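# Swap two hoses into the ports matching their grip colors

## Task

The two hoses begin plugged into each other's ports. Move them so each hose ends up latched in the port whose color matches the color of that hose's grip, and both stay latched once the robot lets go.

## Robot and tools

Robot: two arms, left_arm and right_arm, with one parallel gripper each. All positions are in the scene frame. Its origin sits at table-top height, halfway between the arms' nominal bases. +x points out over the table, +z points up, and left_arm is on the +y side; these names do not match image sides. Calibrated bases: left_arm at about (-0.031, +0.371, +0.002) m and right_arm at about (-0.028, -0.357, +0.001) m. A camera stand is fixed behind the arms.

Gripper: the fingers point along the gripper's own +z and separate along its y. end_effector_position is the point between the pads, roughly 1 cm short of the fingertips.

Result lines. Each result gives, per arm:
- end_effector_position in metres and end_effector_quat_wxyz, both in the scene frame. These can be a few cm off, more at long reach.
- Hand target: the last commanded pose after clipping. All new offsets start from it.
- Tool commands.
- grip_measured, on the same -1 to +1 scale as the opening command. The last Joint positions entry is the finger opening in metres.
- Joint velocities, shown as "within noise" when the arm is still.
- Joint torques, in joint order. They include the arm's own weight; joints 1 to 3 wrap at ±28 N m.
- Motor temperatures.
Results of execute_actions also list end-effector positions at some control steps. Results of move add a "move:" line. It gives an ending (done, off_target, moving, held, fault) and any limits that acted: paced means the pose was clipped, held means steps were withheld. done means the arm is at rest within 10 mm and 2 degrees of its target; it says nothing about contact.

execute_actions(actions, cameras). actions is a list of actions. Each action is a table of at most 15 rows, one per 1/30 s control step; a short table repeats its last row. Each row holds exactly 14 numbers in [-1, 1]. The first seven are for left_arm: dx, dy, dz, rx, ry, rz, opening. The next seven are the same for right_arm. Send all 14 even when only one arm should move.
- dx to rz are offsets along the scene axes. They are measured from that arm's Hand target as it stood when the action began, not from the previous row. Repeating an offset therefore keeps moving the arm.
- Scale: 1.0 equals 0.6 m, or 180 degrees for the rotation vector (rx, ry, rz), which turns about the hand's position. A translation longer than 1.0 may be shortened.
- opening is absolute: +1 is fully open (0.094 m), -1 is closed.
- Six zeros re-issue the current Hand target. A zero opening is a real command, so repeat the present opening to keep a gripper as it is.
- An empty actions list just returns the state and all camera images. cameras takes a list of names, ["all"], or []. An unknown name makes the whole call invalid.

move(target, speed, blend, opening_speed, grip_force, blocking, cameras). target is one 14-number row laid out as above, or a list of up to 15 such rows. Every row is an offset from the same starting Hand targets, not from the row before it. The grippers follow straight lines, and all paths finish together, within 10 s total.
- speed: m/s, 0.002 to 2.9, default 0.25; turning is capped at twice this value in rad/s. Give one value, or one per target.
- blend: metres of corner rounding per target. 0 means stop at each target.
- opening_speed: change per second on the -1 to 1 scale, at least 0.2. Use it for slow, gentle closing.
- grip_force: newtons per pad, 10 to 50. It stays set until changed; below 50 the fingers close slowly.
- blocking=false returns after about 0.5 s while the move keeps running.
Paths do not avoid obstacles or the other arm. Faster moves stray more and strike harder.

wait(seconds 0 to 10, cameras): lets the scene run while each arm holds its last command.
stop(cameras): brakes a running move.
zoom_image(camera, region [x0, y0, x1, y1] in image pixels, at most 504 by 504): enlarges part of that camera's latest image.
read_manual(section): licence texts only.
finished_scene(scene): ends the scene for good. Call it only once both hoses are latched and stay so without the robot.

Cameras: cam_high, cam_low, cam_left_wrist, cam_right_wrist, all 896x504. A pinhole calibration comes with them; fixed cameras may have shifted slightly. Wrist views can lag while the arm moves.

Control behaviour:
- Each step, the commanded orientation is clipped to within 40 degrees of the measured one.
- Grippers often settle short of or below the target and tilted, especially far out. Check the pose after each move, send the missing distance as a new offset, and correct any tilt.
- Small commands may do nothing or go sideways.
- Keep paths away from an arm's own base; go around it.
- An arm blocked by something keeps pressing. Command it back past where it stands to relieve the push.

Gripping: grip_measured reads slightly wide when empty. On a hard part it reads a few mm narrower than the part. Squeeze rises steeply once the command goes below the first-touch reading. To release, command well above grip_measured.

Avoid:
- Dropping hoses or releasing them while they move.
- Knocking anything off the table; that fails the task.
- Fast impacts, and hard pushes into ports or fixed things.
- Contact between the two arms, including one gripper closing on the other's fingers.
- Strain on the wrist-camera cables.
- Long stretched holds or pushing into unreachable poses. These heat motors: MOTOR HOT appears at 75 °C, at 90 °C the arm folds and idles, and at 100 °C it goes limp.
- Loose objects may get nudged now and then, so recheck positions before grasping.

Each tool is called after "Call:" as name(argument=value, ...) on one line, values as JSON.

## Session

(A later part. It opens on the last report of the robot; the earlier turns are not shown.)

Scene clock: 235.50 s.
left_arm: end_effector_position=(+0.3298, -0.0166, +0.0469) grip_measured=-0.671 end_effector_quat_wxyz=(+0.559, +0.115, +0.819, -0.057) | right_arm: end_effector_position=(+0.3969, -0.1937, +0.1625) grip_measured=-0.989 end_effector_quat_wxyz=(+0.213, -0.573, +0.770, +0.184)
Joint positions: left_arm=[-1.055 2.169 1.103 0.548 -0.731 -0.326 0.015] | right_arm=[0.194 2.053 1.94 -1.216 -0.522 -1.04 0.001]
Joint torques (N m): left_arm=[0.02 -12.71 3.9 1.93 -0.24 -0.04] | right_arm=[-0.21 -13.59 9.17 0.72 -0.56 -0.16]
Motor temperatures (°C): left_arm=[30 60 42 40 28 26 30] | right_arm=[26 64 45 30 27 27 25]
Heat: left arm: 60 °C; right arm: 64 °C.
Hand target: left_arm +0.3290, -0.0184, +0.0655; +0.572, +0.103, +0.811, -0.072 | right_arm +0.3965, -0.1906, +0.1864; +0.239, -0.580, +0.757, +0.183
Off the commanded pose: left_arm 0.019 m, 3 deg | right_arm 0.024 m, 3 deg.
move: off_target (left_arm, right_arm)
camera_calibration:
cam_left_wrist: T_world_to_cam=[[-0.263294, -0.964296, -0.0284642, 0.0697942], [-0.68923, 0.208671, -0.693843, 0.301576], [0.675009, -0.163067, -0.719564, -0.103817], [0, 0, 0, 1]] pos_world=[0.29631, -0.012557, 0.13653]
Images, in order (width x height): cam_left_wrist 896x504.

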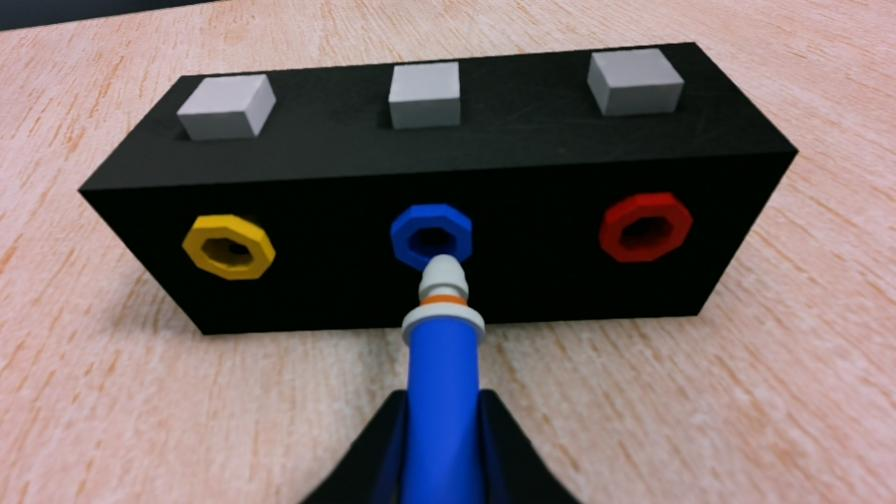

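Call:
move(target=[-0.004, 0.0155, 0.012, 0,0,0,-0.85,0,0,0,0,0,0,-1], speed=0.05, cameras=["cam_left_wrist"])

Scene clock: 241.27 s.
left_arm: end_effector_position=(+0.3252, -0.0088, +0.0505) grip_measured=-0.671 end_effector_quat_wxyz=(+0.558, +0.116, +0.820, -0.056) | right_arm: end_effector_position=(+0.3969, -0.1937, +0.1625) grip_measured=-0.989 end_effector_quat_wxyz=(+0.213, -0.573, +0.770, +0.184)
Joint positions: left_arm=[-1.055 2.135 1.062 0.552 -0.731 -0.326 0.015] | right_arm=[0.194 2.053 1.94 -1.216 -0.522 -1.04 0.001]
Joint torques (N m): left_arm=[0.66 -13.24 3.92 1.89 -0.17 0.01] | right_arm=[-0.21 -13.61 9.16 0.72 -0.56 -0.16]
Motor temperatures (°C): left_arm=[30 62 42 40 28 26 30] | right_arm=[26 64 45 29 27 27 25]
Heat: left arm: 62 °C; right arm: 64 °C.
Hand target: left_arm +0.3266, -0.0090, +0.0726; +0.571, +0.103, +0.811, -0.072 | right_arm +0.3965, -0.1906, +0.1864; +0.239, -0.580, +0.757, +0.183
Off the commanded pose: left_arm 0.022 m, 3 deg | right_arm 0.024 m, 3 deg.
move: off_target (left_arm, right_arm)
camera_calibration:
cam_left_wrist: T_world_to_cam=[[-0.263362, -0.964228, -0.0300785, 0.076386], [-0.689969, 0.210061, -0.692688, 0.299424], [0.674227, -0.161674, -0.72061, -0.0965506], [0, 0, 0, 1]] pos_world=[0.291808, -0.00485356, 0.14013]
Images, in order (width x height): cam_left_wrist 896x504.

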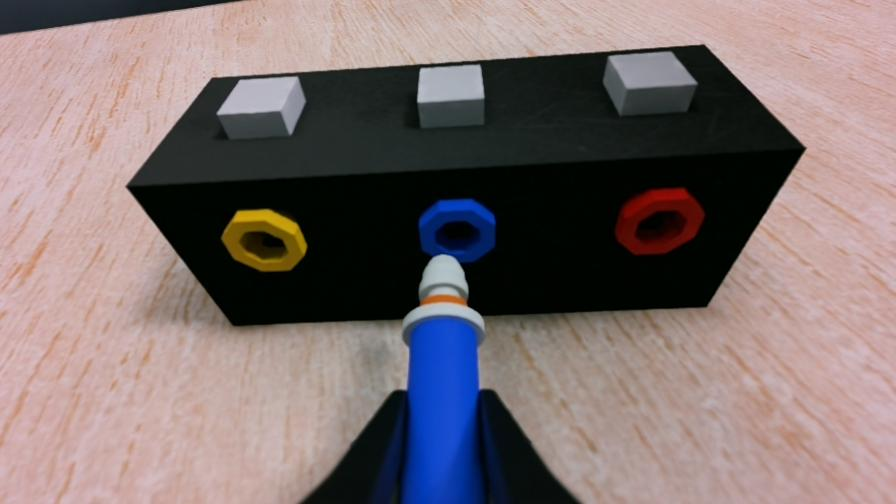

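Call:
move(target=[0.0307, -0.0182, -0.0152, 0,0,0,-0.85,0,0,0,0,0,0,-1], speed=0.04, cameras=["cam_left_wrist"])

Scene clock: 253.37 s.
left_arm: end_effector_position=(+0.3359, -0.0131, +0.0523) grip_measured=-0.671 end_effector_quat_wxyz=(+0.560, +0.110, +0.819, -0.061) | right_arm: end_effector_position=(+0.3969, -0.1937, +0.1625) grip_measured=-0.989 end_effector_quat_wxyz=(+0.213, -0.573, +0.770, +0.184)
Joint positions: left_arm=[-1.038 2.157 1.101 0.551 -0.718 -0.323 0.015] | right_arm=[0.194 2.053 1.94 -1.216 -0.522 -1.04 0.001]
Joint torques (N m): left_arm=[1.47 -9.44 7.08 1.95 -0.05 0.13] | right_arm=[-0.23 -13.59 9.16 0.72 -0.56 -0.16]
Motor temperatures (°C): left_arm=[30 62 41 40 28 26 30] | right_arm=[26 65 46 29 27 27 25]
Heat: left arm: 62 °C; right arm: 65 °C.
Hand target: left_arm +0.3451, -0.0199, +0.0636; +0.571, +0.103, +0.811, -0.072 | right_arm +0.3965, -0.1906, +0.1864; +0.239, -0.580, +0.757, +0.183
Off the commanded pose: left_arm 0.016 m, 2 deg | right_arm 0.024 m, 3 deg.
move: off_target (left_arm, right_arm)
camera_calibration:
cam_left_wrist: T_world_to_cam=[[-0.258778, -0.965783, -0.0172465, 0.0728219], [-0.688498, 0.196944, -0.697986, 0.308451], [0.677499, -0.168749, -0.715904, -0.104651], [0, 0, 0, 1]] pos_world=[0.302114, -0.00807732, 0.14163]
Images, in order (width x height): cam_left_wrist 896x504.

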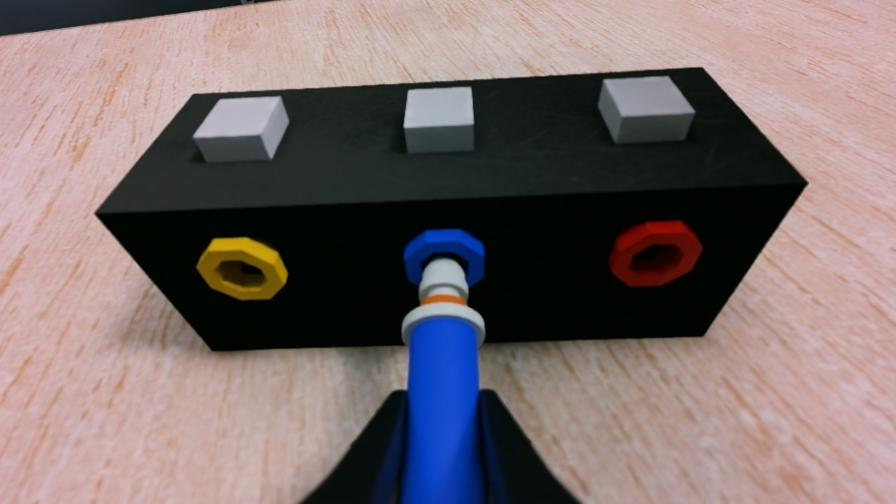

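Call:
move(target=[0.035, -0.008, 0.0, 0,0,0,-0.85,0,0,0,0,0,0,-1], speed=0.05, cameras=["cam_left_wrist"])

Scene clock: 256.57 s.
left_arm: end_effector_position=(+0.3420, -0.0150, +0.0531) grip_measured=-0.671 end_effector_quat_wxyz=(+0.559, +0.117, +0.820, -0.051) | right_arm: end_effector_position=(+0.3969, -0.1937, +0.1625) grip_measured=-0.989 end_effector_quat_wxyz=(+0.213, -0.573, +0.770, +0.184)
Joint positions: left_arm=[-1.03 2.168 1.135 0.518 -0.717 -0.305 0.015] | right_arm=[0.194 2.053 1.94 -1.216 -0.522 -1.04 0.001]
Joint torques (N m): left_arm=[4.15 -7.6 9.43 2.13 0.3 0.16] | right_arm=[-0.21 -13.59 9.16 0.72 -0.56 -0.17]
Motor temperatures (°C): left_arm=[30 62 41 40 28 26 30] | right_arm=[26 65 46 29 27 27 25]
Heat: left arm: 62 °C; right arm: 65 °C.
Hand target: left_arm +0.3662, -0.0246, +0.0635; +0.571, +0.102, +0.811, -0.072 | right_arm +0.3965, -0.1906, +0.1864; +0.239, -0.580, +0.757, +0.183
Off the commanded pose: left_arm 0.028 m, 3 deg | right_arm 0.024 m, 3 deg.
move: off_target (left_arm, right_arm)
camera_calibration:
cam_left_wrist: T_world_to_cam=[[-0.258301, -0.96521, -0.040611, 0.0737181], [-0.68937, 0.213607, -0.6922, 0.313862], [0.676794, -0.1508, -0.720562, -0.107719], [0, 0, 0, 1]] pos_world=[0.308312, -0.0121338, 0.142631]
Images, in order (width x height): cam_left_wrist 896x504.

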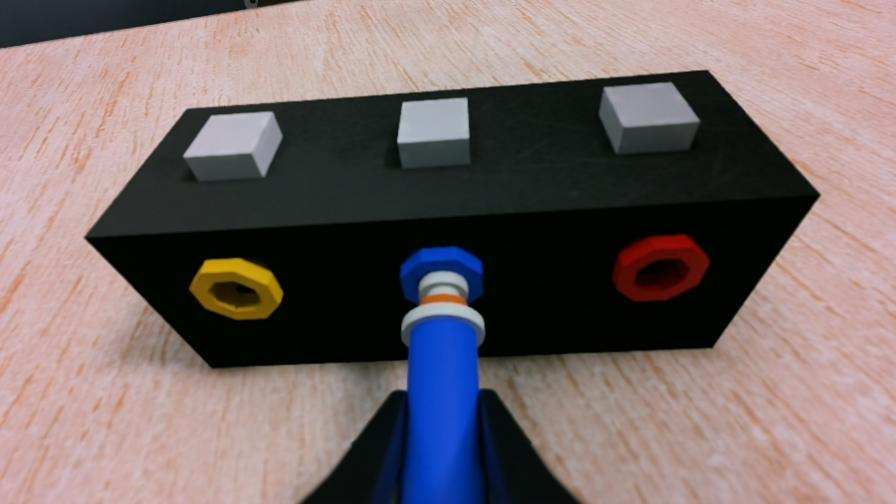

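Call:
move(target=[0.035, -0.008, 0.0, 0,0,0,-0.9,0,0,0,0,0,0,-1], speed=0.05, cameras=["cam_left_wrist"])

Scene clock: 260.83 s.
left_arm: end_effector_position=(+0.3538, -0.0181, +0.0530) grip_measured=-0.671 end_effector_quat_wxyz=(+0.560, +0.117, +0.820, -0.037) | right_arm: end_effector_position=(+0.3969, -0.1937, +0.1625) grip_measured=-0.989 end_effector_quat_wxyz=(+0.213, -0.573, +0.770, +0.184)
Joint positions: left_arm=[-1.016 2.2 1.196 0.485 -0.727 -0.286 0.015] | right_arm=[0.194 2.053 1.94 -1.216 -0.522 -1.04 0.001]
Joint torques (N m): left_arm=[6.05 -7.46 10.25 2.24 0.75 0.18] | right_arm=[-0.2 -13.57 9.17 0.72 -0.57 -0.16]
Motor temperatures (°C): left_arm=[30 60 42 41 28 26 30] | right_arm=[26 66 46 29 27 27 25]
Heat: left arm: 60 °C; right arm: 66 °C.
Hand target: left_arm +0.3871, -0.0294, +0.0634; +0.571, +0.102, +0.811, -0.072 | right_arm +0.3965, -0.1906, +0.1864; +0.239, -0.580, +0.757, +0.183
Off the commanded pose: left_arm 0.037 m, 5 deg | right_arm 0.024 m, 3 deg.
move: off_target (left_arm, right_arm)
camera_calibration:
cam_left_wrist: T_world_to_cam=[[-0.243748, -0.967699, -0.0643914, 0.0697679], [-0.689104, 0.219528, -0.690611, 0.322545], [0.682439, -0.123962, -0.720354, -0.117735], [0, 0, 0, 1]] pos_world=[0.319619, -0.017888, 0.142435]
Images, in order (width x height): cam_left_wrist 896x504.

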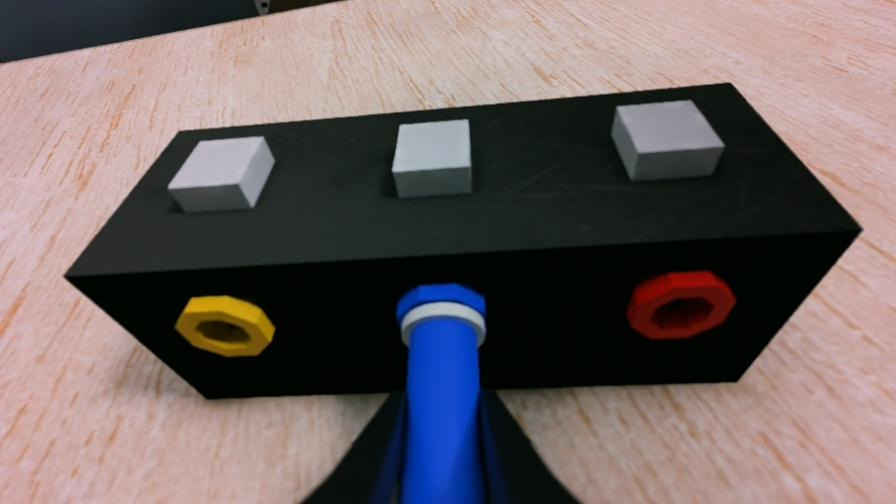

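Call:
move(target=[-0.08, 0.022, 0.0, 0,0,0,-0.9,0,0,0,0,0,0,-1], speed=0.1, cameras=["cam_left_wrist"])

Scene clock: 264.77 s.
left_arm: end_effector_position=(+0.3483, -0.0201, +0.0528) grip_measured=-0.671 end_effector_quat_wxyz=(+0.570, +0.108, +0.811, -0.073) | right_arm: end_effector_position=(+0.3969, -0.1937, +0.1625) grip_measured=-0.989 end_effector_quat_wxyz=(+0.213, -0.573, +0.770, +0.184)
Joint positions: left_arm=[-1.019 2.197 1.136 0.605 -0.694 -0.301 0.015] | right_arm=[0.194 2.053 1.94 -1.216 -0.522 -1.04 0.001]
Joint velocities: left_arm=[-0.046 0.007 0.002 0.037 0.022 0.007 0] | right_arm=[within noise]
Joint torques (N m): left_arm=[-1.06 -13.81 2.52 1.59 -0.39 -0.14] | right_arm=[-0.2 -13.57 9.17 0.72 -0.57 -0.16]
Motor temperatures (°C): left_arm=[31 60 42 41 28 26 30] | right_arm=[26 66 46 29 27 27 25]
Heat: left arm: 60 °C; right arm: 66 °C.
Hand target: left_arm +0.3391, -0.0163, +0.0634; +0.571, +0.103, +0.811, -0.072 | right_arm +0.3965, -0.1906, +0.1864; +0.239, -0.580, +0.757, +0.183
Off the commanded pose: left_arm 0.015 m, 1 deg | right_arm 0.024 m, 3 deg.
move: off_target (left_arm, right_arm)
camera_calibration:
cam_left_wrist: T_world_to_cam=[[-0.268554, -0.963262, 0.00212427, 0.0717204], [-0.671546, 0.185643, -0.717331, 0.313719], [0.690583, -0.194069, -0.69673, -0.119918], [0, 0, 0, 1]] pos_world=[0.312751, -0.0124264, 0.141337]
Images, in order (width x height): cam_left_wrist 896x504.

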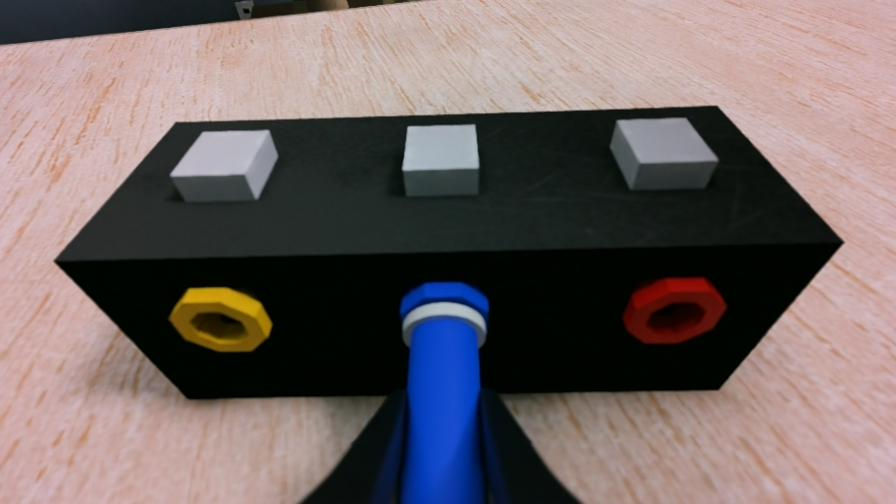

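Call:
move(target=[[0.0145,-0.0035,0,0,0,0,-0.85,0,0,0,0,0,0,-1],[0.0145,-0.0035,0,0,0,0,0.0,0,0,0,0,0,0,-1],[-0.12,0.035,0.09,0,0,0,0.0,0,0,0,0,0,0,-1],[-0.2336,0.165,0.06,0.01,0.04,0,0.0,0,0,0,0,0,0,-1]], speed=[0.1,0.1,0.2,0.25], blend=[0,0,0.03,0], cameras=["cam_high","cam_left_wrist","cam_right_wrist"])

Scene clock: 276.17 s.
left_arm: end_effector_position=(+0.1998, +0.0836, +0.0901) grip_measured=-0.002 end_effector_quat_wxyz=(+0.510, +0.118, +0.850, -0.055) | right_arm: end_effector_position=(+0.3969, -0.1937, +0.1625) grip_measured=-0.989 end_effector_quat_wxyz=(+0.213, -0.573, +0.770, +0.184)
Joint positions: left_arm=[-1.267 1.539 0.641 0.106 -0.842 -0.616 0.047] | right_arm=[0.194 2.053 1.94 -1.216 -0.522 -1.04 0.001]
Joint torques (N m): left_arm=[-0.18 -7.15 5.05 1.49 -0.43 -0.13] | right_arm=[-0.18 -13.57 9.16 0.72 -0.56 -0.16]
Motor temperatures (°C): left_arm=[30 65 41 40 28 26 30] | right_arm=[26 66 46 29 27 27 25]
Heat: left arm: 65 °C; right arm: 66 °C.
Hand target: left_arm +0.1989, +0.0827, +0.0996; +0.518, +0.107, +0.846, -0.066 | right_arm +0.3965, -0.1906, +0.1864; +0.239, -0.580, +0.757, +0.183
Off the commanded pose: left_arm 0.009 m, 2 deg | right_arm 0.024 m, 3 deg.
move: off_target (right_arm); target 2's new opening was sent with left_arm's hand 0.011 m and 1 deg from that target
camera_calibration:
cam_left_wrist: T_world_to_cam=[[-0.266489, -0.963646, -0.0192475, 0.133124], [-0.762665, 0.223036, -0.607122, 0.226554], [0.589344, -0.147112, -0.794375, 0.053878], [0, 0, 0, 1]] pos_world=[0.176508, 0.0856812, 0.182908]
cam_right_wrist: T_world_to_cam=[[0.961006, -0.274007, -0.0372415, -0.427208], [-0.276472, -0.949416, -0.148906, -0.0115921], [0.0054436, 0.153396, -0.98815, 0.276987], [0, 0, 0, 1]] pos_world=[0.405837, -0.170552, 0.256068]
Images, in order (width x height): cam_high 896x504, cam_left_wrist 896x504, cam_right_wrist 896x504.

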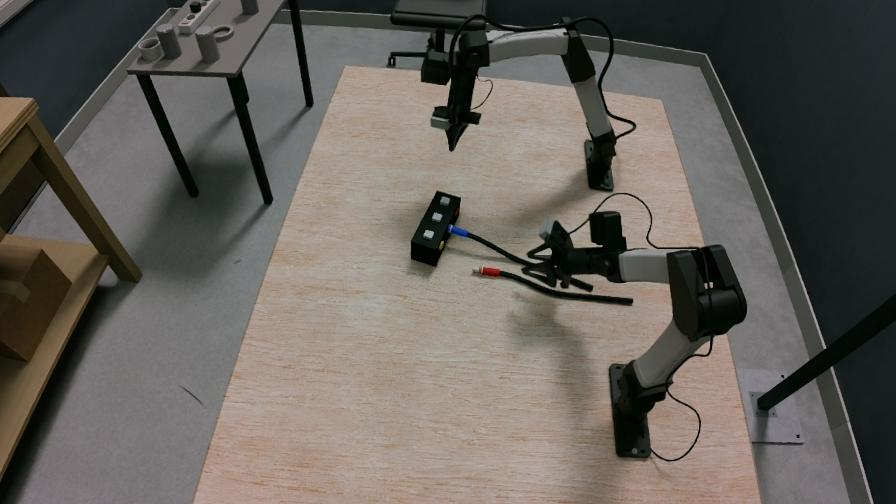

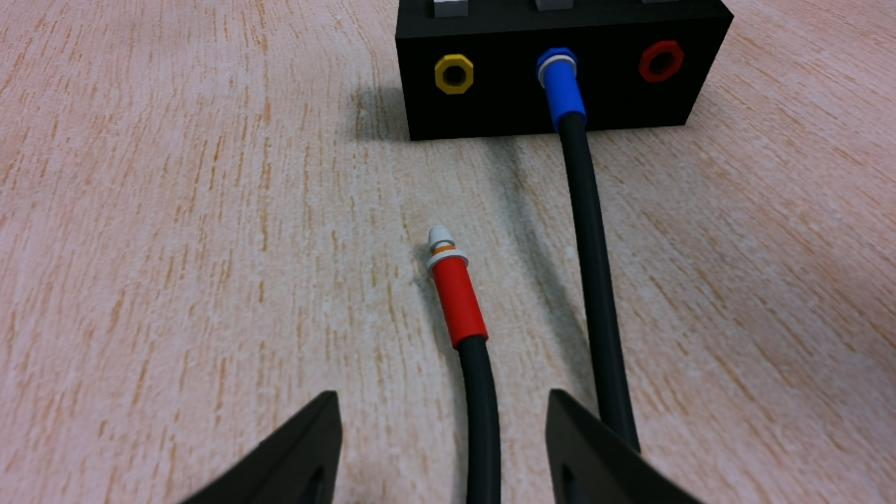

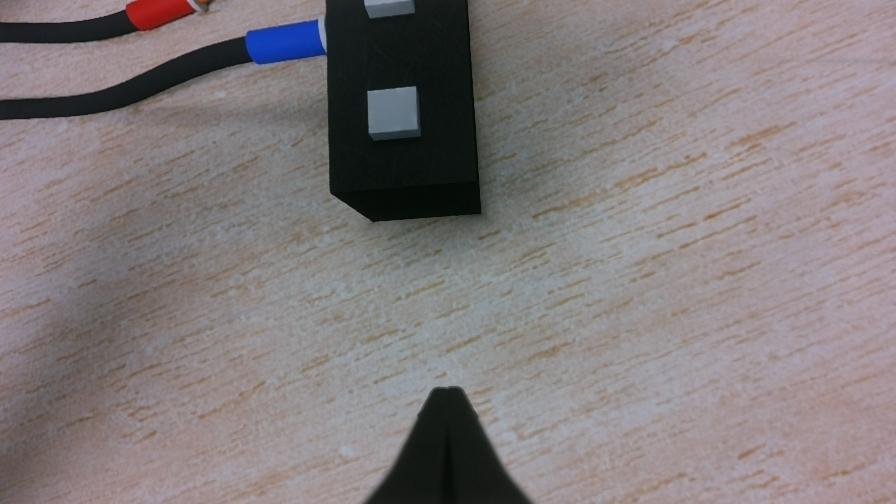

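Call:
move(target=[[0.031,-0.039,-0.05,-0.006,-0.038,0.0556,0.0,-0.1,-0.15,0.0,0,0,0,-1],[0.124,-0.046,-0.123,-0.006,-0.038,0.0556,0.0,-0.2,-0.2,0,0,0,0,-1]], speed=[0.15,0.1], blend=[0.01,0], cameras=["cam_left_wrist","cam_high"])

Scene clock: 285.27 s.
left_arm: end_effector_position=(+0.2691, +0.0621, +0.0269) grip_measured=-0.002 end_effector_quat_wxyz=(+0.575, +0.029, +0.818, -0.012) | right_arm: end_effector_position=(+0.2835, -0.3140, +0.1804) grip_measured=-0.989 end_effector_quat_wxyz=(+0.228, -0.579, +0.763, +0.175)
Joint positions: left_arm=[-1.156 2.056 0.775 0.621 -0.985 -0.559 0.047] | right_arm=[-0.153 1.625 1.468 -1.351 -0.58 -1.452 0.001]
Joint torques (N m): left_arm=[1.28 -6.91 5.18 1.63 0.02 0.1] | right_arm=[-0.69 -8.94 5.05 0.28 -0.65 -0.17]
Motor temperatures (°C): left_arm=[30 60 41 40 28 26 29] | right_arm=[26 66 46 29 27 27 25]
Heat: left arm: 60 °C; right arm: 66 °C.
Hand target: left_arm +0.2734, +0.0551, +0.0257; +0.572, +0.031, +0.819, -0.022 | right_arm +0.2765, -0.3106, +0.1865; +0.239, -0.580, +0.757, +0.183
Off the commanded pose: left_arm 0.008 m, 1 deg | right_arm 0.010 m, 2 deg.
move: done
camera_calibration:
cam_left_wrist: T_world_to_cam=[[-0.0727598, -0.99732, -0.00768694, 0.0794102], [-0.694463, 0.0561937, -0.717331, 0.240904], [0.71584, -0.0468545, -0.696691, -0.0832223], [0, 0, 0, 1]] pos_world=[0.232651, 0.0617607, 0.115438]
Images, in order (width x height): cam_high 896x504, cam_left_wrist 896x504.

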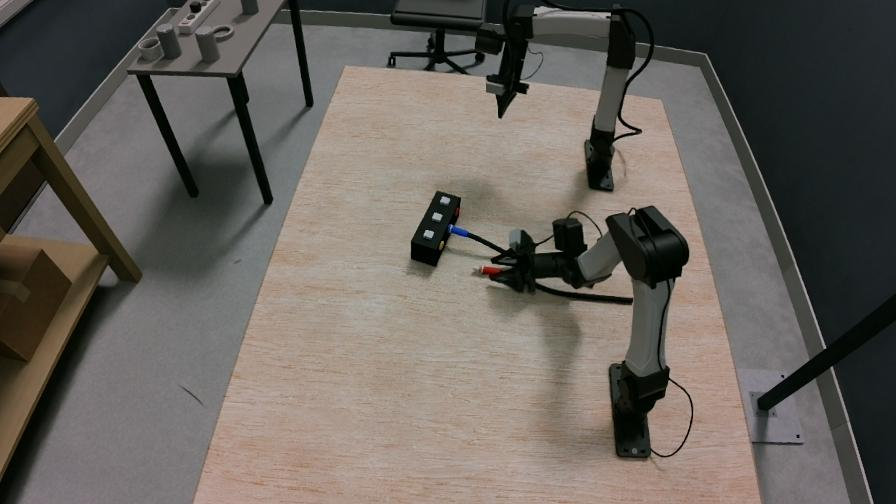

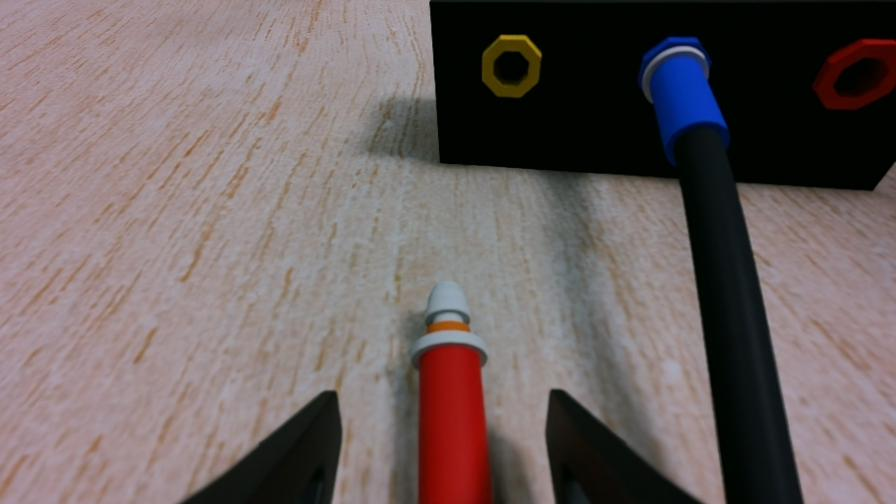

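Call:
move(target=[[0.003,0.0,-0.018,0,0,0,0.0,0,0,0,0,0,0,-1],[0.003,0,-0.018,0,0,0,-0.88,0,0,0,0,0,0,-1],[-0.03,0.01,0.1,0,0,0,-0.88,0,0,0,0,0,0,-1]], speed=[0.06,0.06,0.15], opening_speed=1.5, cameras=["cam_left_wrist","cam_high"])

Scene clock: 291.57 s.
left_arm: end_effector_position=(+0.2546, +0.0685, +0.0699) grip_measured=-0.878 end_effector_quat_wxyz=(+0.563, +0.047, +0.825, -0.002) | right_arm: end_effector_position=(+0.2835, -0.3140, +0.1804) grip_measured=-0.989 end_effector_quat_wxyz=(+0.228, -0.579, +0.763, +0.175)
Joint positions: left_arm=[-1.183 1.849 0.777 0.345 -0.986 -0.584 0.006] | right_arm=[-0.153 1.625 1.468 -1.351 -0.58 -1.453 0.001]
Joint torques (N m): left_arm=[-0.23 -9.24 5.86 1.5 -0.37 -0.11] | right_arm=[-0.68 -8.94 5.07 0.29 -0.65 -0.17]
Motor temperatures (°C): left_arm=[30 59 41 39 28 26 29] | right_arm=[26 63 45 28 27 27 25]
Heat: left arm: 59 °C; right arm: 63 °C.
Hand target: left_arm +0.2553, +0.0611, +0.0856; +0.572, +0.032, +0.819, -0.022 | right_arm +0.2765, -0.3106, +0.1865; +0.239, -0.580, +0.757, +0.183
Off the commanded pose: left_arm 0.017 m, 3 deg | right_arm 0.010 m, 2 deg.
move: off_target (left_arm); target 2's new opening was sent with left_arm's hand 0.015 m and 2 deg from that target
camera_calibration:
cam_left_wrist: T_world_to_cam=[[-0.0907012, -0.994952, -0.0429363, 0.0919414], [-0.712471, 0.0949527, -0.695247, 0.261738], [0.695814, -0.0324688, -0.717487, -0.0370562], [0, 0, 0, 1]] pos_world=[0.220604, 0.0654215, 0.159333]
Images, in order (width x height): cam_high 896x504, cam_left_wrist 896x504.

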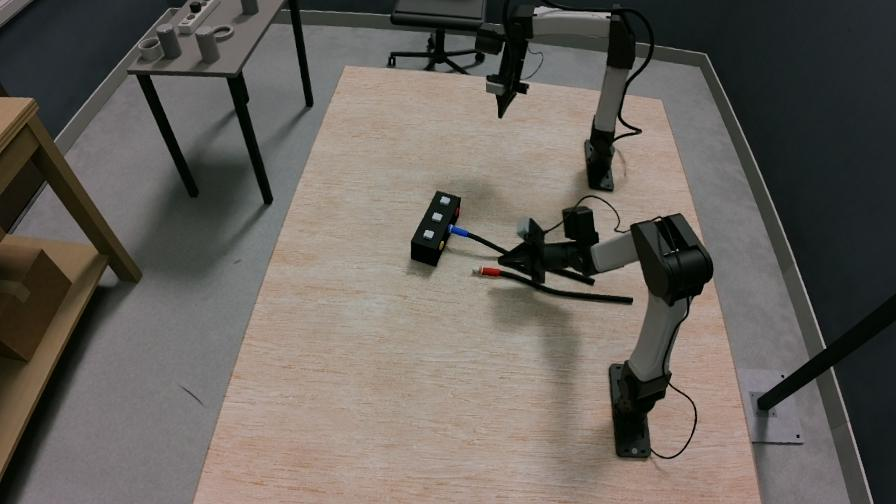

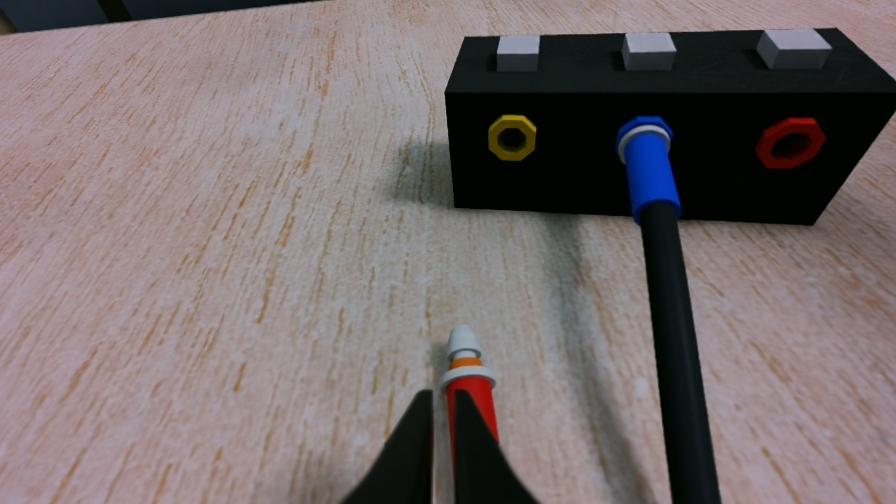

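Call:
move(target=[[0,0,0,0,0,0,0.0,0,0,0,0,0,0,-1],[0.03,-0.008,-0.08,0,0,0,0.0,0,0,0,0,0,0,-1],[0.035,-0.01,-0.13,0,0,0,0.0,0,0,0,0,0,0,-1]], speed=[0.1,0.15,0.06], blend=[0,0.01,0], cameras=["cam_left_wrist"])

Scene clock: 298.43 s.
left_arm: end_effector_position=(+0.2753, +0.0545, +0.0304) grip_measured=-0.002 end_effector_quat_wxyz=(+0.593, +0.007, +0.804, -0.036) | right_arm: end_effector_position=(+0.2835, -0.3140, +0.1804) grip_measured=-0.989 end_effector_quat_wxyz=(+0.228, -0.579, +0.763, +0.175)
Joint positions: left_arm=[-1.152 2.1 0.785 0.746 -0.996 -0.545 0.047] | right_arm=[-0.153 1.625 1.468 -1.351 -0.58 -1.453 0.001]
Joint torques (N m): left_arm=[1.63 -5.16 4.15 1.24 0.29 0.02] | right_arm=[-0.68 -8.94 5.05 0.29 -0.65 -0.17]
Motor temperatures (°C): left_arm=[30 58 41 39 28 26 29] | right_arm=[26 60 44 28 27 27 25]
Heat: left arm: 58 °C; right arm: 60 °C.
Hand target: left_arm +0.2764, +0.0551, +0.0076; +0.572, +0.031, +0.819, -0.022 | right_arm +0.2765, -0.3106, +0.1865; +0.239, -0.580, +0.757, +0.183
Off the commanded pose: left_arm 0.023 m, 4 deg | right_arm 0.010 m, 2 deg.
move: off_target (left_arm)
camera_calibration:
cam_left_wrist: T_world_to_cam=[[-0.0649715, -0.996343, 0.0554912, 0.0681977], [-0.662149, 0.00144257, -0.749371, 0.243189], [0.74655, -0.0854312, -0.659821, -0.0930547], [0, 0, 0, 1]] pos_world=[0.234928, 0.0596477, 0.117055]
Images, in order (width x height): cam_left_wrist 896x504.

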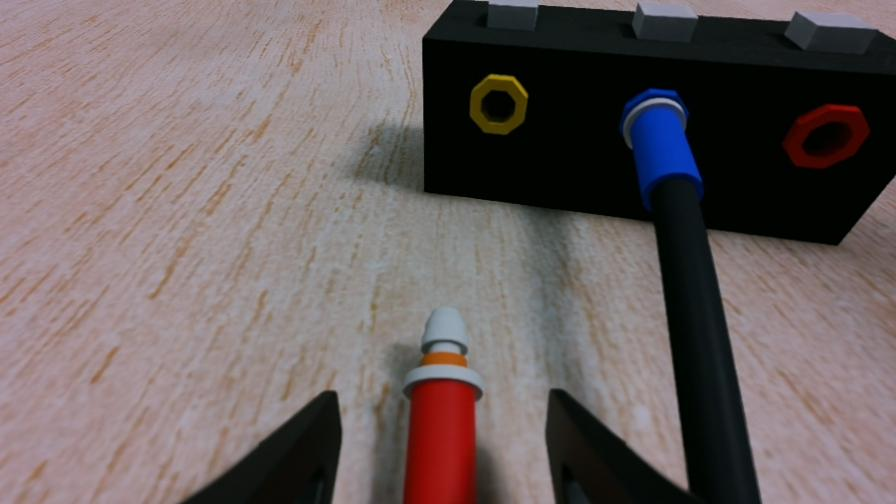

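Call:
move(target=[[-0.04,0.0,0.09,0.005,0.122,0,0.0,0,0,0,0,0,0,-1],[-0.004,-0.003,0.018,0.005,0.122,0,0.0,0,0,0,0,0,0,-1]], speed=[0.15,0.06], blend=[0,0], cameras=["cam_left_wrist"])

Scene clock: 309.63 s.
left_arm: end_effector_position=(+0.2701, +0.0556, +0.0184) grip_measured=-0.002 end_effector_quat_wxyz=(+0.404, +0.031, +0.914, -0.016) | right_arm: end_effector_position=(+0.2835, -0.3140, +0.1804) grip_measured=-0.989 end_effector_quat_wxyz=(+0.228, -0.579, +0.763, +0.175)
Joint positions: left_arm=[-1.069 1.954 1.021 -0.092 -0.663 -0.798 0.047] | right_arm=[-0.153 1.625 1.468 -1.351 -0.58 -1.453 0.001]
Joint torques (N m): left_arm=[1.24 -7.88 5 1.41 -0.2 0.13] | right_arm=[-0.68 -8.95 5.07 0.29 -0.65 -0.17]
Motor temperatures (°C): left_arm=[30 55 41 38 28 26 29] | right_arm=[26 56 43 28 27 27 25]
Heat: left arm: 55 °C; right arm: 56 °C.
Hand target: left_arm +0.2740, +0.0533, +0.0185; +0.405, +0.031, +0.913, -0.021 | right_arm +0.2765, -0.3106, +0.1865; +0.239, -0.580, +0.757, +0.183
Off the commanded pose: left_arm 0.005 m, 1 deg | right_arm 0.010 m, 2 deg.
move: done
camera_calibration:
cam_left_wrist: T_world_to_cam=[[-0.0772164, -0.996913, 0.0142194, 0.0737585], [-0.916035, 0.0653073, -0.395746, 0.289248], [0.393596, -0.0435836, -0.91825, 0.000782748], [0, 0, 0, 1]] pos_world=[0.270349, 0.0546749, 0.114139]
Images, in order (width x height): cam_left_wrist 896x504.

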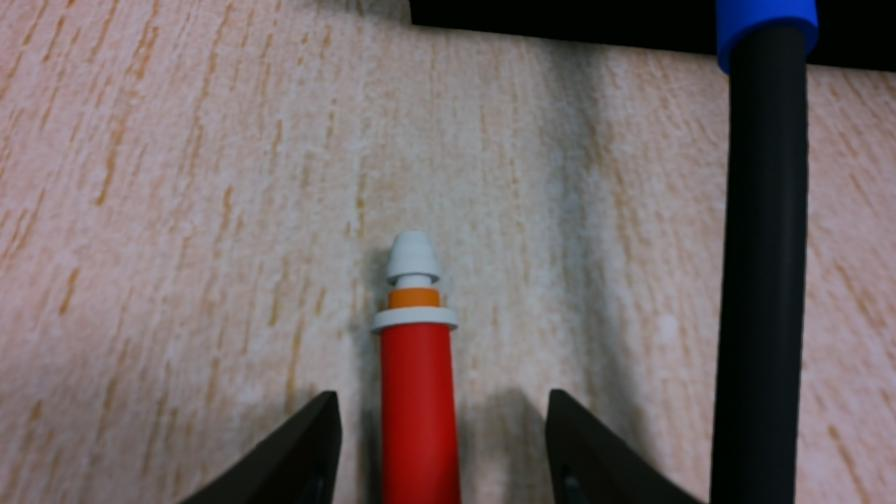

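Call:
move(target=[[0.0,0.01,-0.009,0,0,0,0.0,0,0,0,0,0,0,-1],[0.0,0.01,-0.009,0,0,0,-0.85,0,0,0,0,0,0,-1]], speed=0.06, opening_speed=1.5, cameras=["cam_left_wrist"])

Scene clock: 314.70 s.
left_arm: end_effector_position=(+0.2725, +0.0564, +0.0170) grip_measured=-0.670 end_effector_quat_wxyz=(+0.408, +0.028, +0.912, -0.023) | right_arm: end_effector_position=(+0.2835, -0.3140, +0.1804) grip_measured=-0.989 end_effector_quat_wxyz=(+0.228, -0.579, +0.763, +0.175)
Joint positions: left_arm=[-1.062 1.954 1.003 -0.051 -0.659 -0.789 0.015] | right_arm=[-0.153 1.625 1.468 -1.351 -0.58 -1.453 0.001]
Joint torques (N m): left_arm=[1.32 -8.01 3.86 1.4 -0.19 0.13] | right_arm=[-0.66 -8.92 5.04 0.29 -0.65 -0.17]
Motor temperatures (°C): left_arm=[30 55 41 38 28 26 29] | right_arm=[26 55 43 28 27 27 25]
Heat: left arm: 55 °C; right arm: 55 °C.
Hand target: left_arm +0.2739, +0.0593, +0.0131; +0.405, +0.031, +0.913, -0.021 | right_arm +0.2765, -0.3106, +0.1865; +0.239, -0.580, +0.757, +0.183
Off the commanded pose: left_arm 0.005 m, 0 deg | right_arm 0.010 m, 2 deg.
move: done
camera_calibration:
cam_left_wrist: T_world_to_cam=[[-0.0782648, -0.996528, 0.0283847, 0.0747368], [-0.912566, 0.0601496, -0.404481, 0.290365], [0.401369, -0.0575595, -0.914106, -0.00283405], [0, 0, 0, 1]] pos_world=[0.271964, 0.0568489, 0.112735]
Images, in order (width x height): cam_left_wrist 896x504.

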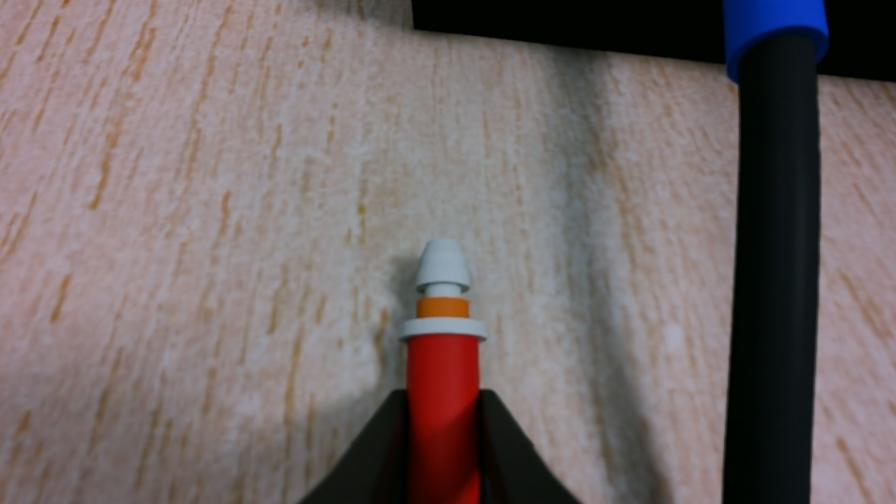

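Call:
move(target=[[-0.033,-0.008,0.167,0,0,-0.01,-0.85,0,0,0,0,0,0,-1],[-0.04,-0.242,0.167,0,0,-0.047,-0.85,0,0,0,0,0,0,-1],[-0.013,-0.242,0.117,0,0,-0.047,-0.85,0,0,0,0,0,0,-1],[0.043,-0.219,0.092,0,0,-0.047,-0.85,0,0,0,0,0,0,-1]], speed=[0.15,0.2,0.15,0.08], blend=[0.02,0.02,0.01,0], cameras=["cam_left_wrist","cam_high"])

Scene clock: 329.60 s.
left_arm: end_effector_position=(+0.2985, -0.0706, +0.0705) grip_measured=-0.670 end_effector_quat_wxyz=(+0.402, +0.095, +0.910, -0.048) | right_arm: end_effector_position=(+0.2835, -0.3140, +0.1804) grip_measured=-0.989 end_effector_quat_wxyz=(+0.228, -0.579, +0.763, +0.175)
Joint positions: left_arm=[-1.125 2.216 1.663 -0.414 -0.613 -0.709 0.015] | right_arm=[-0.153 1.625 1.468 -1.351 -0.58 -1.453 0.001]
Joint torques (N m): left_arm=[0.7 -11.06 4.97 1.54 -0.17 0.12] | right_arm=[-0.69 -8.94 5.05 0.28 -0.64 -0.17]
Motor temperatures (°C): left_arm=[30 55 41 38 28 26 29] | right_arm=[26 52 42 28 27 27 25]
Heat: left arm: 55 °C; right arm: 52 °C.
Hand target: left_arm +0.2996, -0.0722, +0.0682; +0.402, +0.099, +0.909, -0.051 | right_arm +0.2765, -0.3106, +0.1865; +0.239, -0.580, +0.757, +0.183
Off the commanded pose: left_arm 0.003 m, 1 deg | right_arm 0.010 m, 2 deg.
move: done; blend cut to 0.017 m at target 2
camera_calibration:
cam_left_wrist: T_world_to_cam=[[-0.217836, -0.97577, 0.0204861, -0.00771089], [-0.89769, 0.19208, -0.396559, 0.347683], [0.383015, -0.104775, -0.917781, 0.0307299], [0, 0, 0, 1]] pos_world=[0.298662, -0.0710872, 0.166238]
Images, in order (width x height): cam_high 896x504, cam_left_wrist 896x504.

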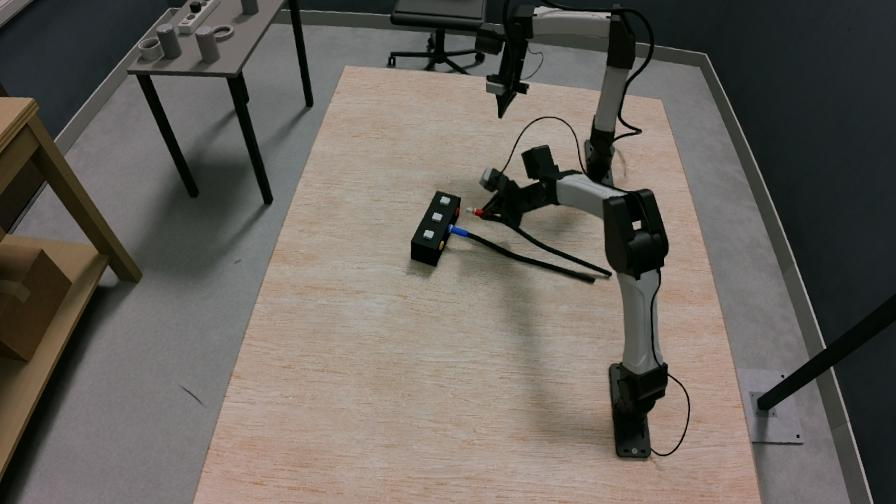

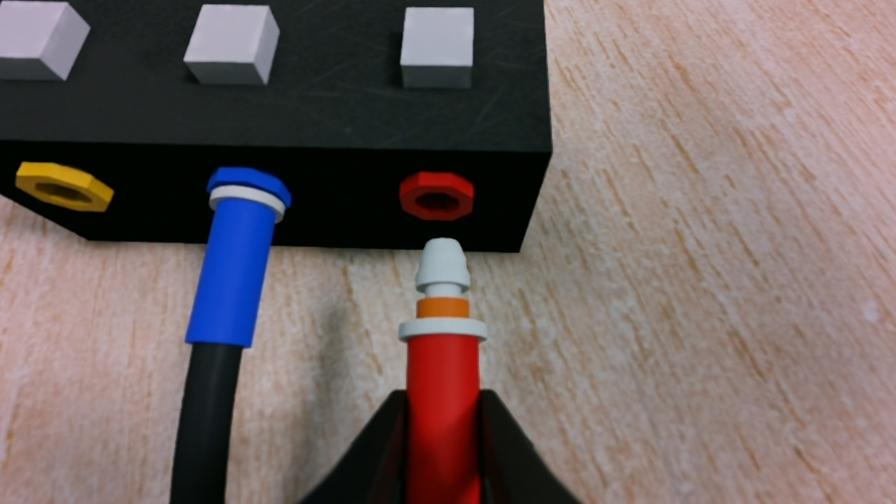

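Call:
move(target=[0.0335,-0.0035,-0.021,0,0,0,-0.85,0,0,0,0,0,0,-1], speed=0.06, cameras=["cam_left_wrist"])

Scene clock: 341.27 s.
left_arm: end_effector_position=(+0.3131, -0.0652, +0.0449) grip_measured=-0.670 end_effector_quat_wxyz=(+0.392, +0.102, +0.914, -0.035) | right_arm: end_effector_position=(+0.2835, -0.3140, +0.1804) grip_measured=-0.989 end_effector_quat_wxyz=(+0.228, -0.579, +0.763, +0.175)
Joint positions: left_arm=[-1.091 2.271 1.663 -0.374 -0.592 -0.674 0.015] | right_arm=[-0.153 1.625 1.468 -1.351 -0.58 -1.453 0.001]
Joint torques (N m): left_arm=[0.92 -11.49 7.45 1.53 -0.18 0.13] | right_arm=[-0.69 -8.95 5.05 0.29 -0.64 -0.17]
Motor temperatures (°C): left_arm=[30 60 41 38 28 26 29] | right_arm=[26 50 42 27 27 27 25]
Heat: left arm: 60 °C; right arm: 50 °C.
Hand target: left_arm +0.3198, -0.0742, +0.0557; +0.403, +0.099, +0.909, -0.051 | right_arm +0.2765, -0.3106, +0.1865; +0.239, -0.580, +0.757, +0.183
Off the commanded pose: left_arm 0.016 m, 2 deg | right_arm 0.010 m, 2 deg.
move: off_target (left_arm)
camera_calibration:
cam_left_wrist: T_world_to_cam=[[-0.219913, -0.975499, -0.00637674, 0.00327913], [-0.903769, 0.206194, -0.37508, 0.351346], [0.367205, -0.0767219, -0.92697, 0.00932572], [0, 0, 0, 1]] pos_world=[0.314833, -0.0685313, 0.140449]
Images, in order (width x height): cam_left_wrist 896x504.

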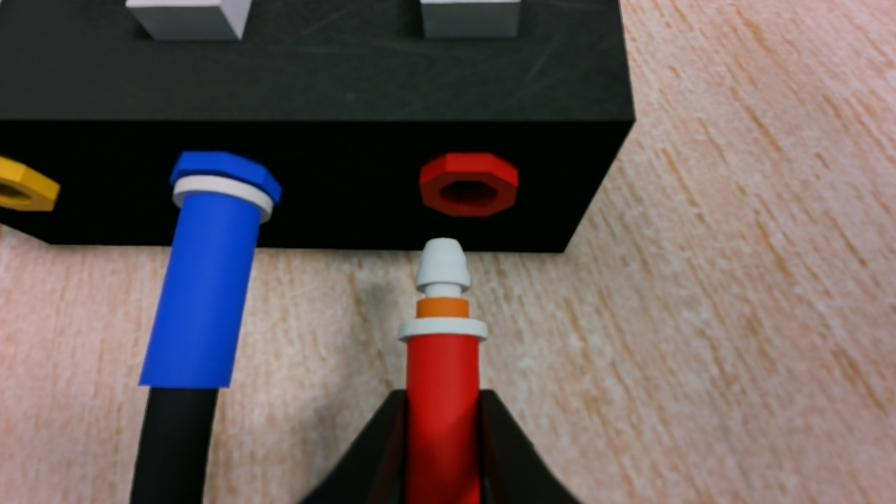

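Call:
move(target=[[-0.025,0.032,0.054,0,0,0,-0.85,0,0,0,0,0,0,-1],[0.02,-0.0148,0.020,0,0,0,-0.85,0,0,0,0,0,0,-1]], speed=[0.08,0.06], cameras=["cam_left_wrist"])

Scene clock: 348.77 s.
left_arm: end_effector_position=(+0.3212, -0.0746, +0.0521) grip_measured=-0.670 end_effector_quat_wxyz=(+0.388, +0.106, +0.915, -0.035) | right_arm: end_effector_position=(+0.2835, -0.3140, +0.1804) grip_measured=-0.989 end_effector_quat_wxyz=(+0.228, -0.579, +0.763, +0.175)
Joint positions: left_arm=[-1.083 2.307 1.759 -0.434 -0.579 -0.661 0.015] | right_arm=[-0.153 1.625 1.468 -1.351 -0.58 -1.453 0.001]
Joint torques (N m): left_arm=[1.4 -11.79 8.61 1.45 -0.24 0.13] | right_arm=[-0.68 -8.96 5.07 0.29 -0.65 -0.17]
Motor temperatures (°C): left_arm=[30 63 41 37 28 26 30] | right_arm=[26 50 42 27 27 27 25]
Heat: left arm: 63 °C; right arm: 50 °C.
Hand target: left_arm +0.3319, -0.0830, +0.0675; +0.402, +0.099, +0.909, -0.051 | right_arm +0.2765, -0.3106, +0.1865; +0.239, -0.580, +0.757, +0.183
Off the commanded pose: left_arm 0.021 m, 3 deg | right_arm 0.010 m, 2 deg.
move: off_target (left_arm)
camera_calibration:
cam_left_wrist: T_world_to_cam=[[-0.227977, -0.973634, -0.00792777, -0.00128601], [-0.905006, 0.214897, -0.367129, 0.364007], [0.359153, -0.0765222, -0.930136, 0.0150783], [0, 0, 0, 1]] pos_world=[0.32372, -0.0783223, 0.147652]
Images, in order (width x height): cam_left_wrist 896x504.

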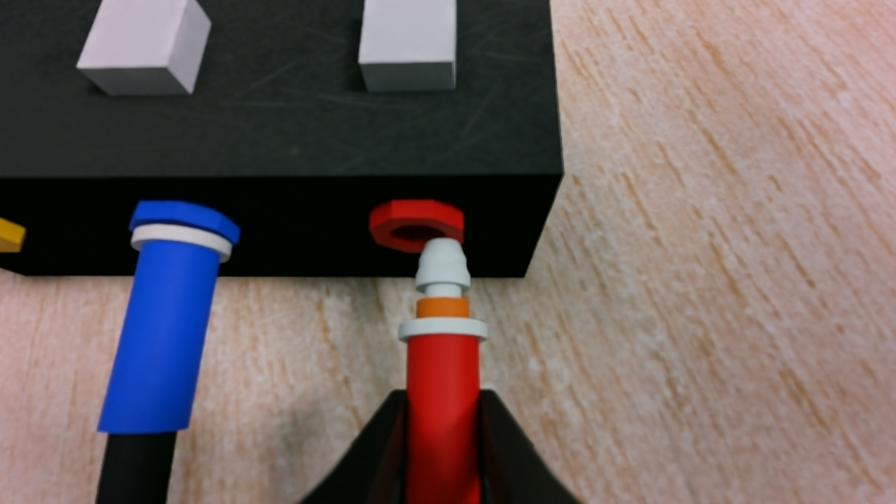

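Call:
move(target=[[-0.02,0.03,0.045,-0.003,-0.012,0,-0.85,0,0,0,0,0,0,-1],[0.0115,0.0085,0.0075,-0.003,-0.012,0,-0.85,0,0,0,0,0,0,-1]], speed=[0.08,0.06], cameras=["cam_left_wrist"])

Scene clock: 355.90 s.
left_arm: end_effector_position=(+0.3272, -0.0697, +0.0567) grip_measured=-0.670 end_effector_quat_wxyz=(+0.403, +0.107, +0.908, -0.038) | right_arm: end_effector_position=(+0.2835, -0.3140, +0.1804) grip_measured=-0.989 end_effector_quat_wxyz=(+0.228, -0.579, +0.763, +0.175)
Joint positions: left_arm=[-1.072 2.281 1.71 -0.37 -0.589 -0.629 0.015] | right_arm=[-0.153 1.625 1.468 -1.351 -0.58 -1.453 0.001]
Joint torques (N m): left_arm=[1.35 -11.52 8.42 1.58 -0.3 0.13] | right_arm=[-0.69 -8.94 5.07 0.29 -0.65 -0.17]
Motor temperatures (°C): left_arm=[30 65 42 37 28 26 30] | right_arm=[26 49 41 27 27 27 25]
Heat: left arm: 65 °C; right arm: 49 °C.
Hand target: left_arm +0.3387, -0.0780, +0.0721; +0.420, +0.098, +0.901, -0.053 | right_arm +0.2765, -0.3106, +0.1865; +0.239, -0.580, +0.757, +0.183
Off the commanded pose: left_arm 0.021 m, 3 deg | right_arm 0.010 m, 2 deg.
move: off_target (left_arm)
camera_calibration:
cam_left_wrist: T_world_to_cam=[[-0.23207, -0.972676, -0.00670477, 0.00630233], [-0.892019, 0.215565, -0.397283, 0.367648], [0.387873, -0.0862167, -0.917672, 0.00679643], [0, 0, 0, 1]] pos_world=[0.326776, -0.072536, 0.15234]
Images, in order (width x height): cam_left_wrist 896x504.

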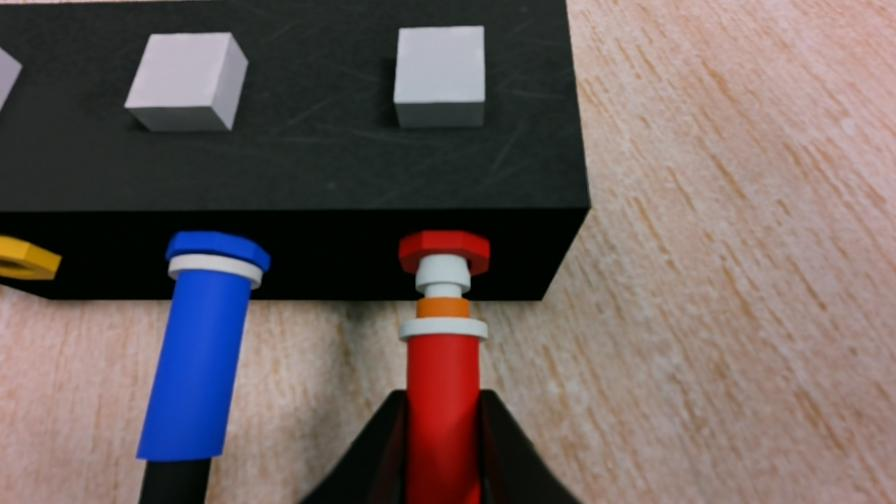

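Call:
move(target=[0.038,-0.009,-0.001,0,0,0,-0.88,0,0,0,0,0,0,-1], speed=0.05, cameras=["cam_left_wrist"])

Scene clock: 358.70 s.
left_arm: end_effector_position=(+0.3328, -0.0709, +0.0570) grip_measured=-0.670 end_effector_quat_wxyz=(+0.393, +0.121, +0.911, -0.020) | right_arm: end_effector_position=(+0.2835, -0.3140, +0.1804) grip_measured=-0.989 end_effector_quat_wxyz=(+0.228, -0.579, +0.763, +0.175)
Joint positions: left_arm=[-1.063 2.316 1.792 -0.451 -0.584 -0.603 0.015] | right_arm=[-0.153 1.625 1.468 -1.351 -0.58 -1.453 0.001]
Joint torques (N m): left_arm=[3.86 -10.44 9.06 2.11 -0.12 0.17] | right_arm=[-0.69 -8.94 5.08 0.29 -0.65 -0.17]
Motor temperatures (°C): left_arm=[30 65 43 37 28 26 30] | right_arm=[26 49 41 27 27 27 25]
Heat: left arm: 65 °C; right arm: 49 °C.
Hand target: left_arm +0.3616, -0.0833, +0.0716; +0.420, +0.097, +0.901, -0.053 | right_arm +0.2765, -0.3106, +0.1865; +0.239, -0.580, +0.757, +0.183
Off the commanded pose: left_arm 0.035 m, 6 deg | right_arm 0.010 m, 2 deg.
move: off_target (left_arm)
camera_calibration:
cam_left_wrist: T_world_to_cam=[[-0.244244, -0.968519, -0.0481273, 0.0129896], [-0.895657, 0.244335, -0.371617, 0.374776], [0.371677, -0.0476595, -0.927138, 0.0134358], [0, 0, 0, 1]] pos_world=[0.333849, -0.0783499, 0.152355]
Images, in order (width x height): cam_left_wrist 896x504.

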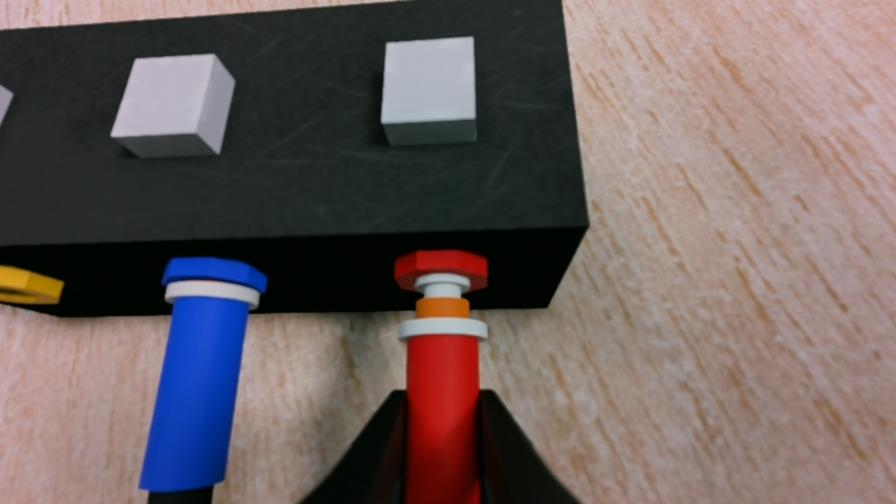

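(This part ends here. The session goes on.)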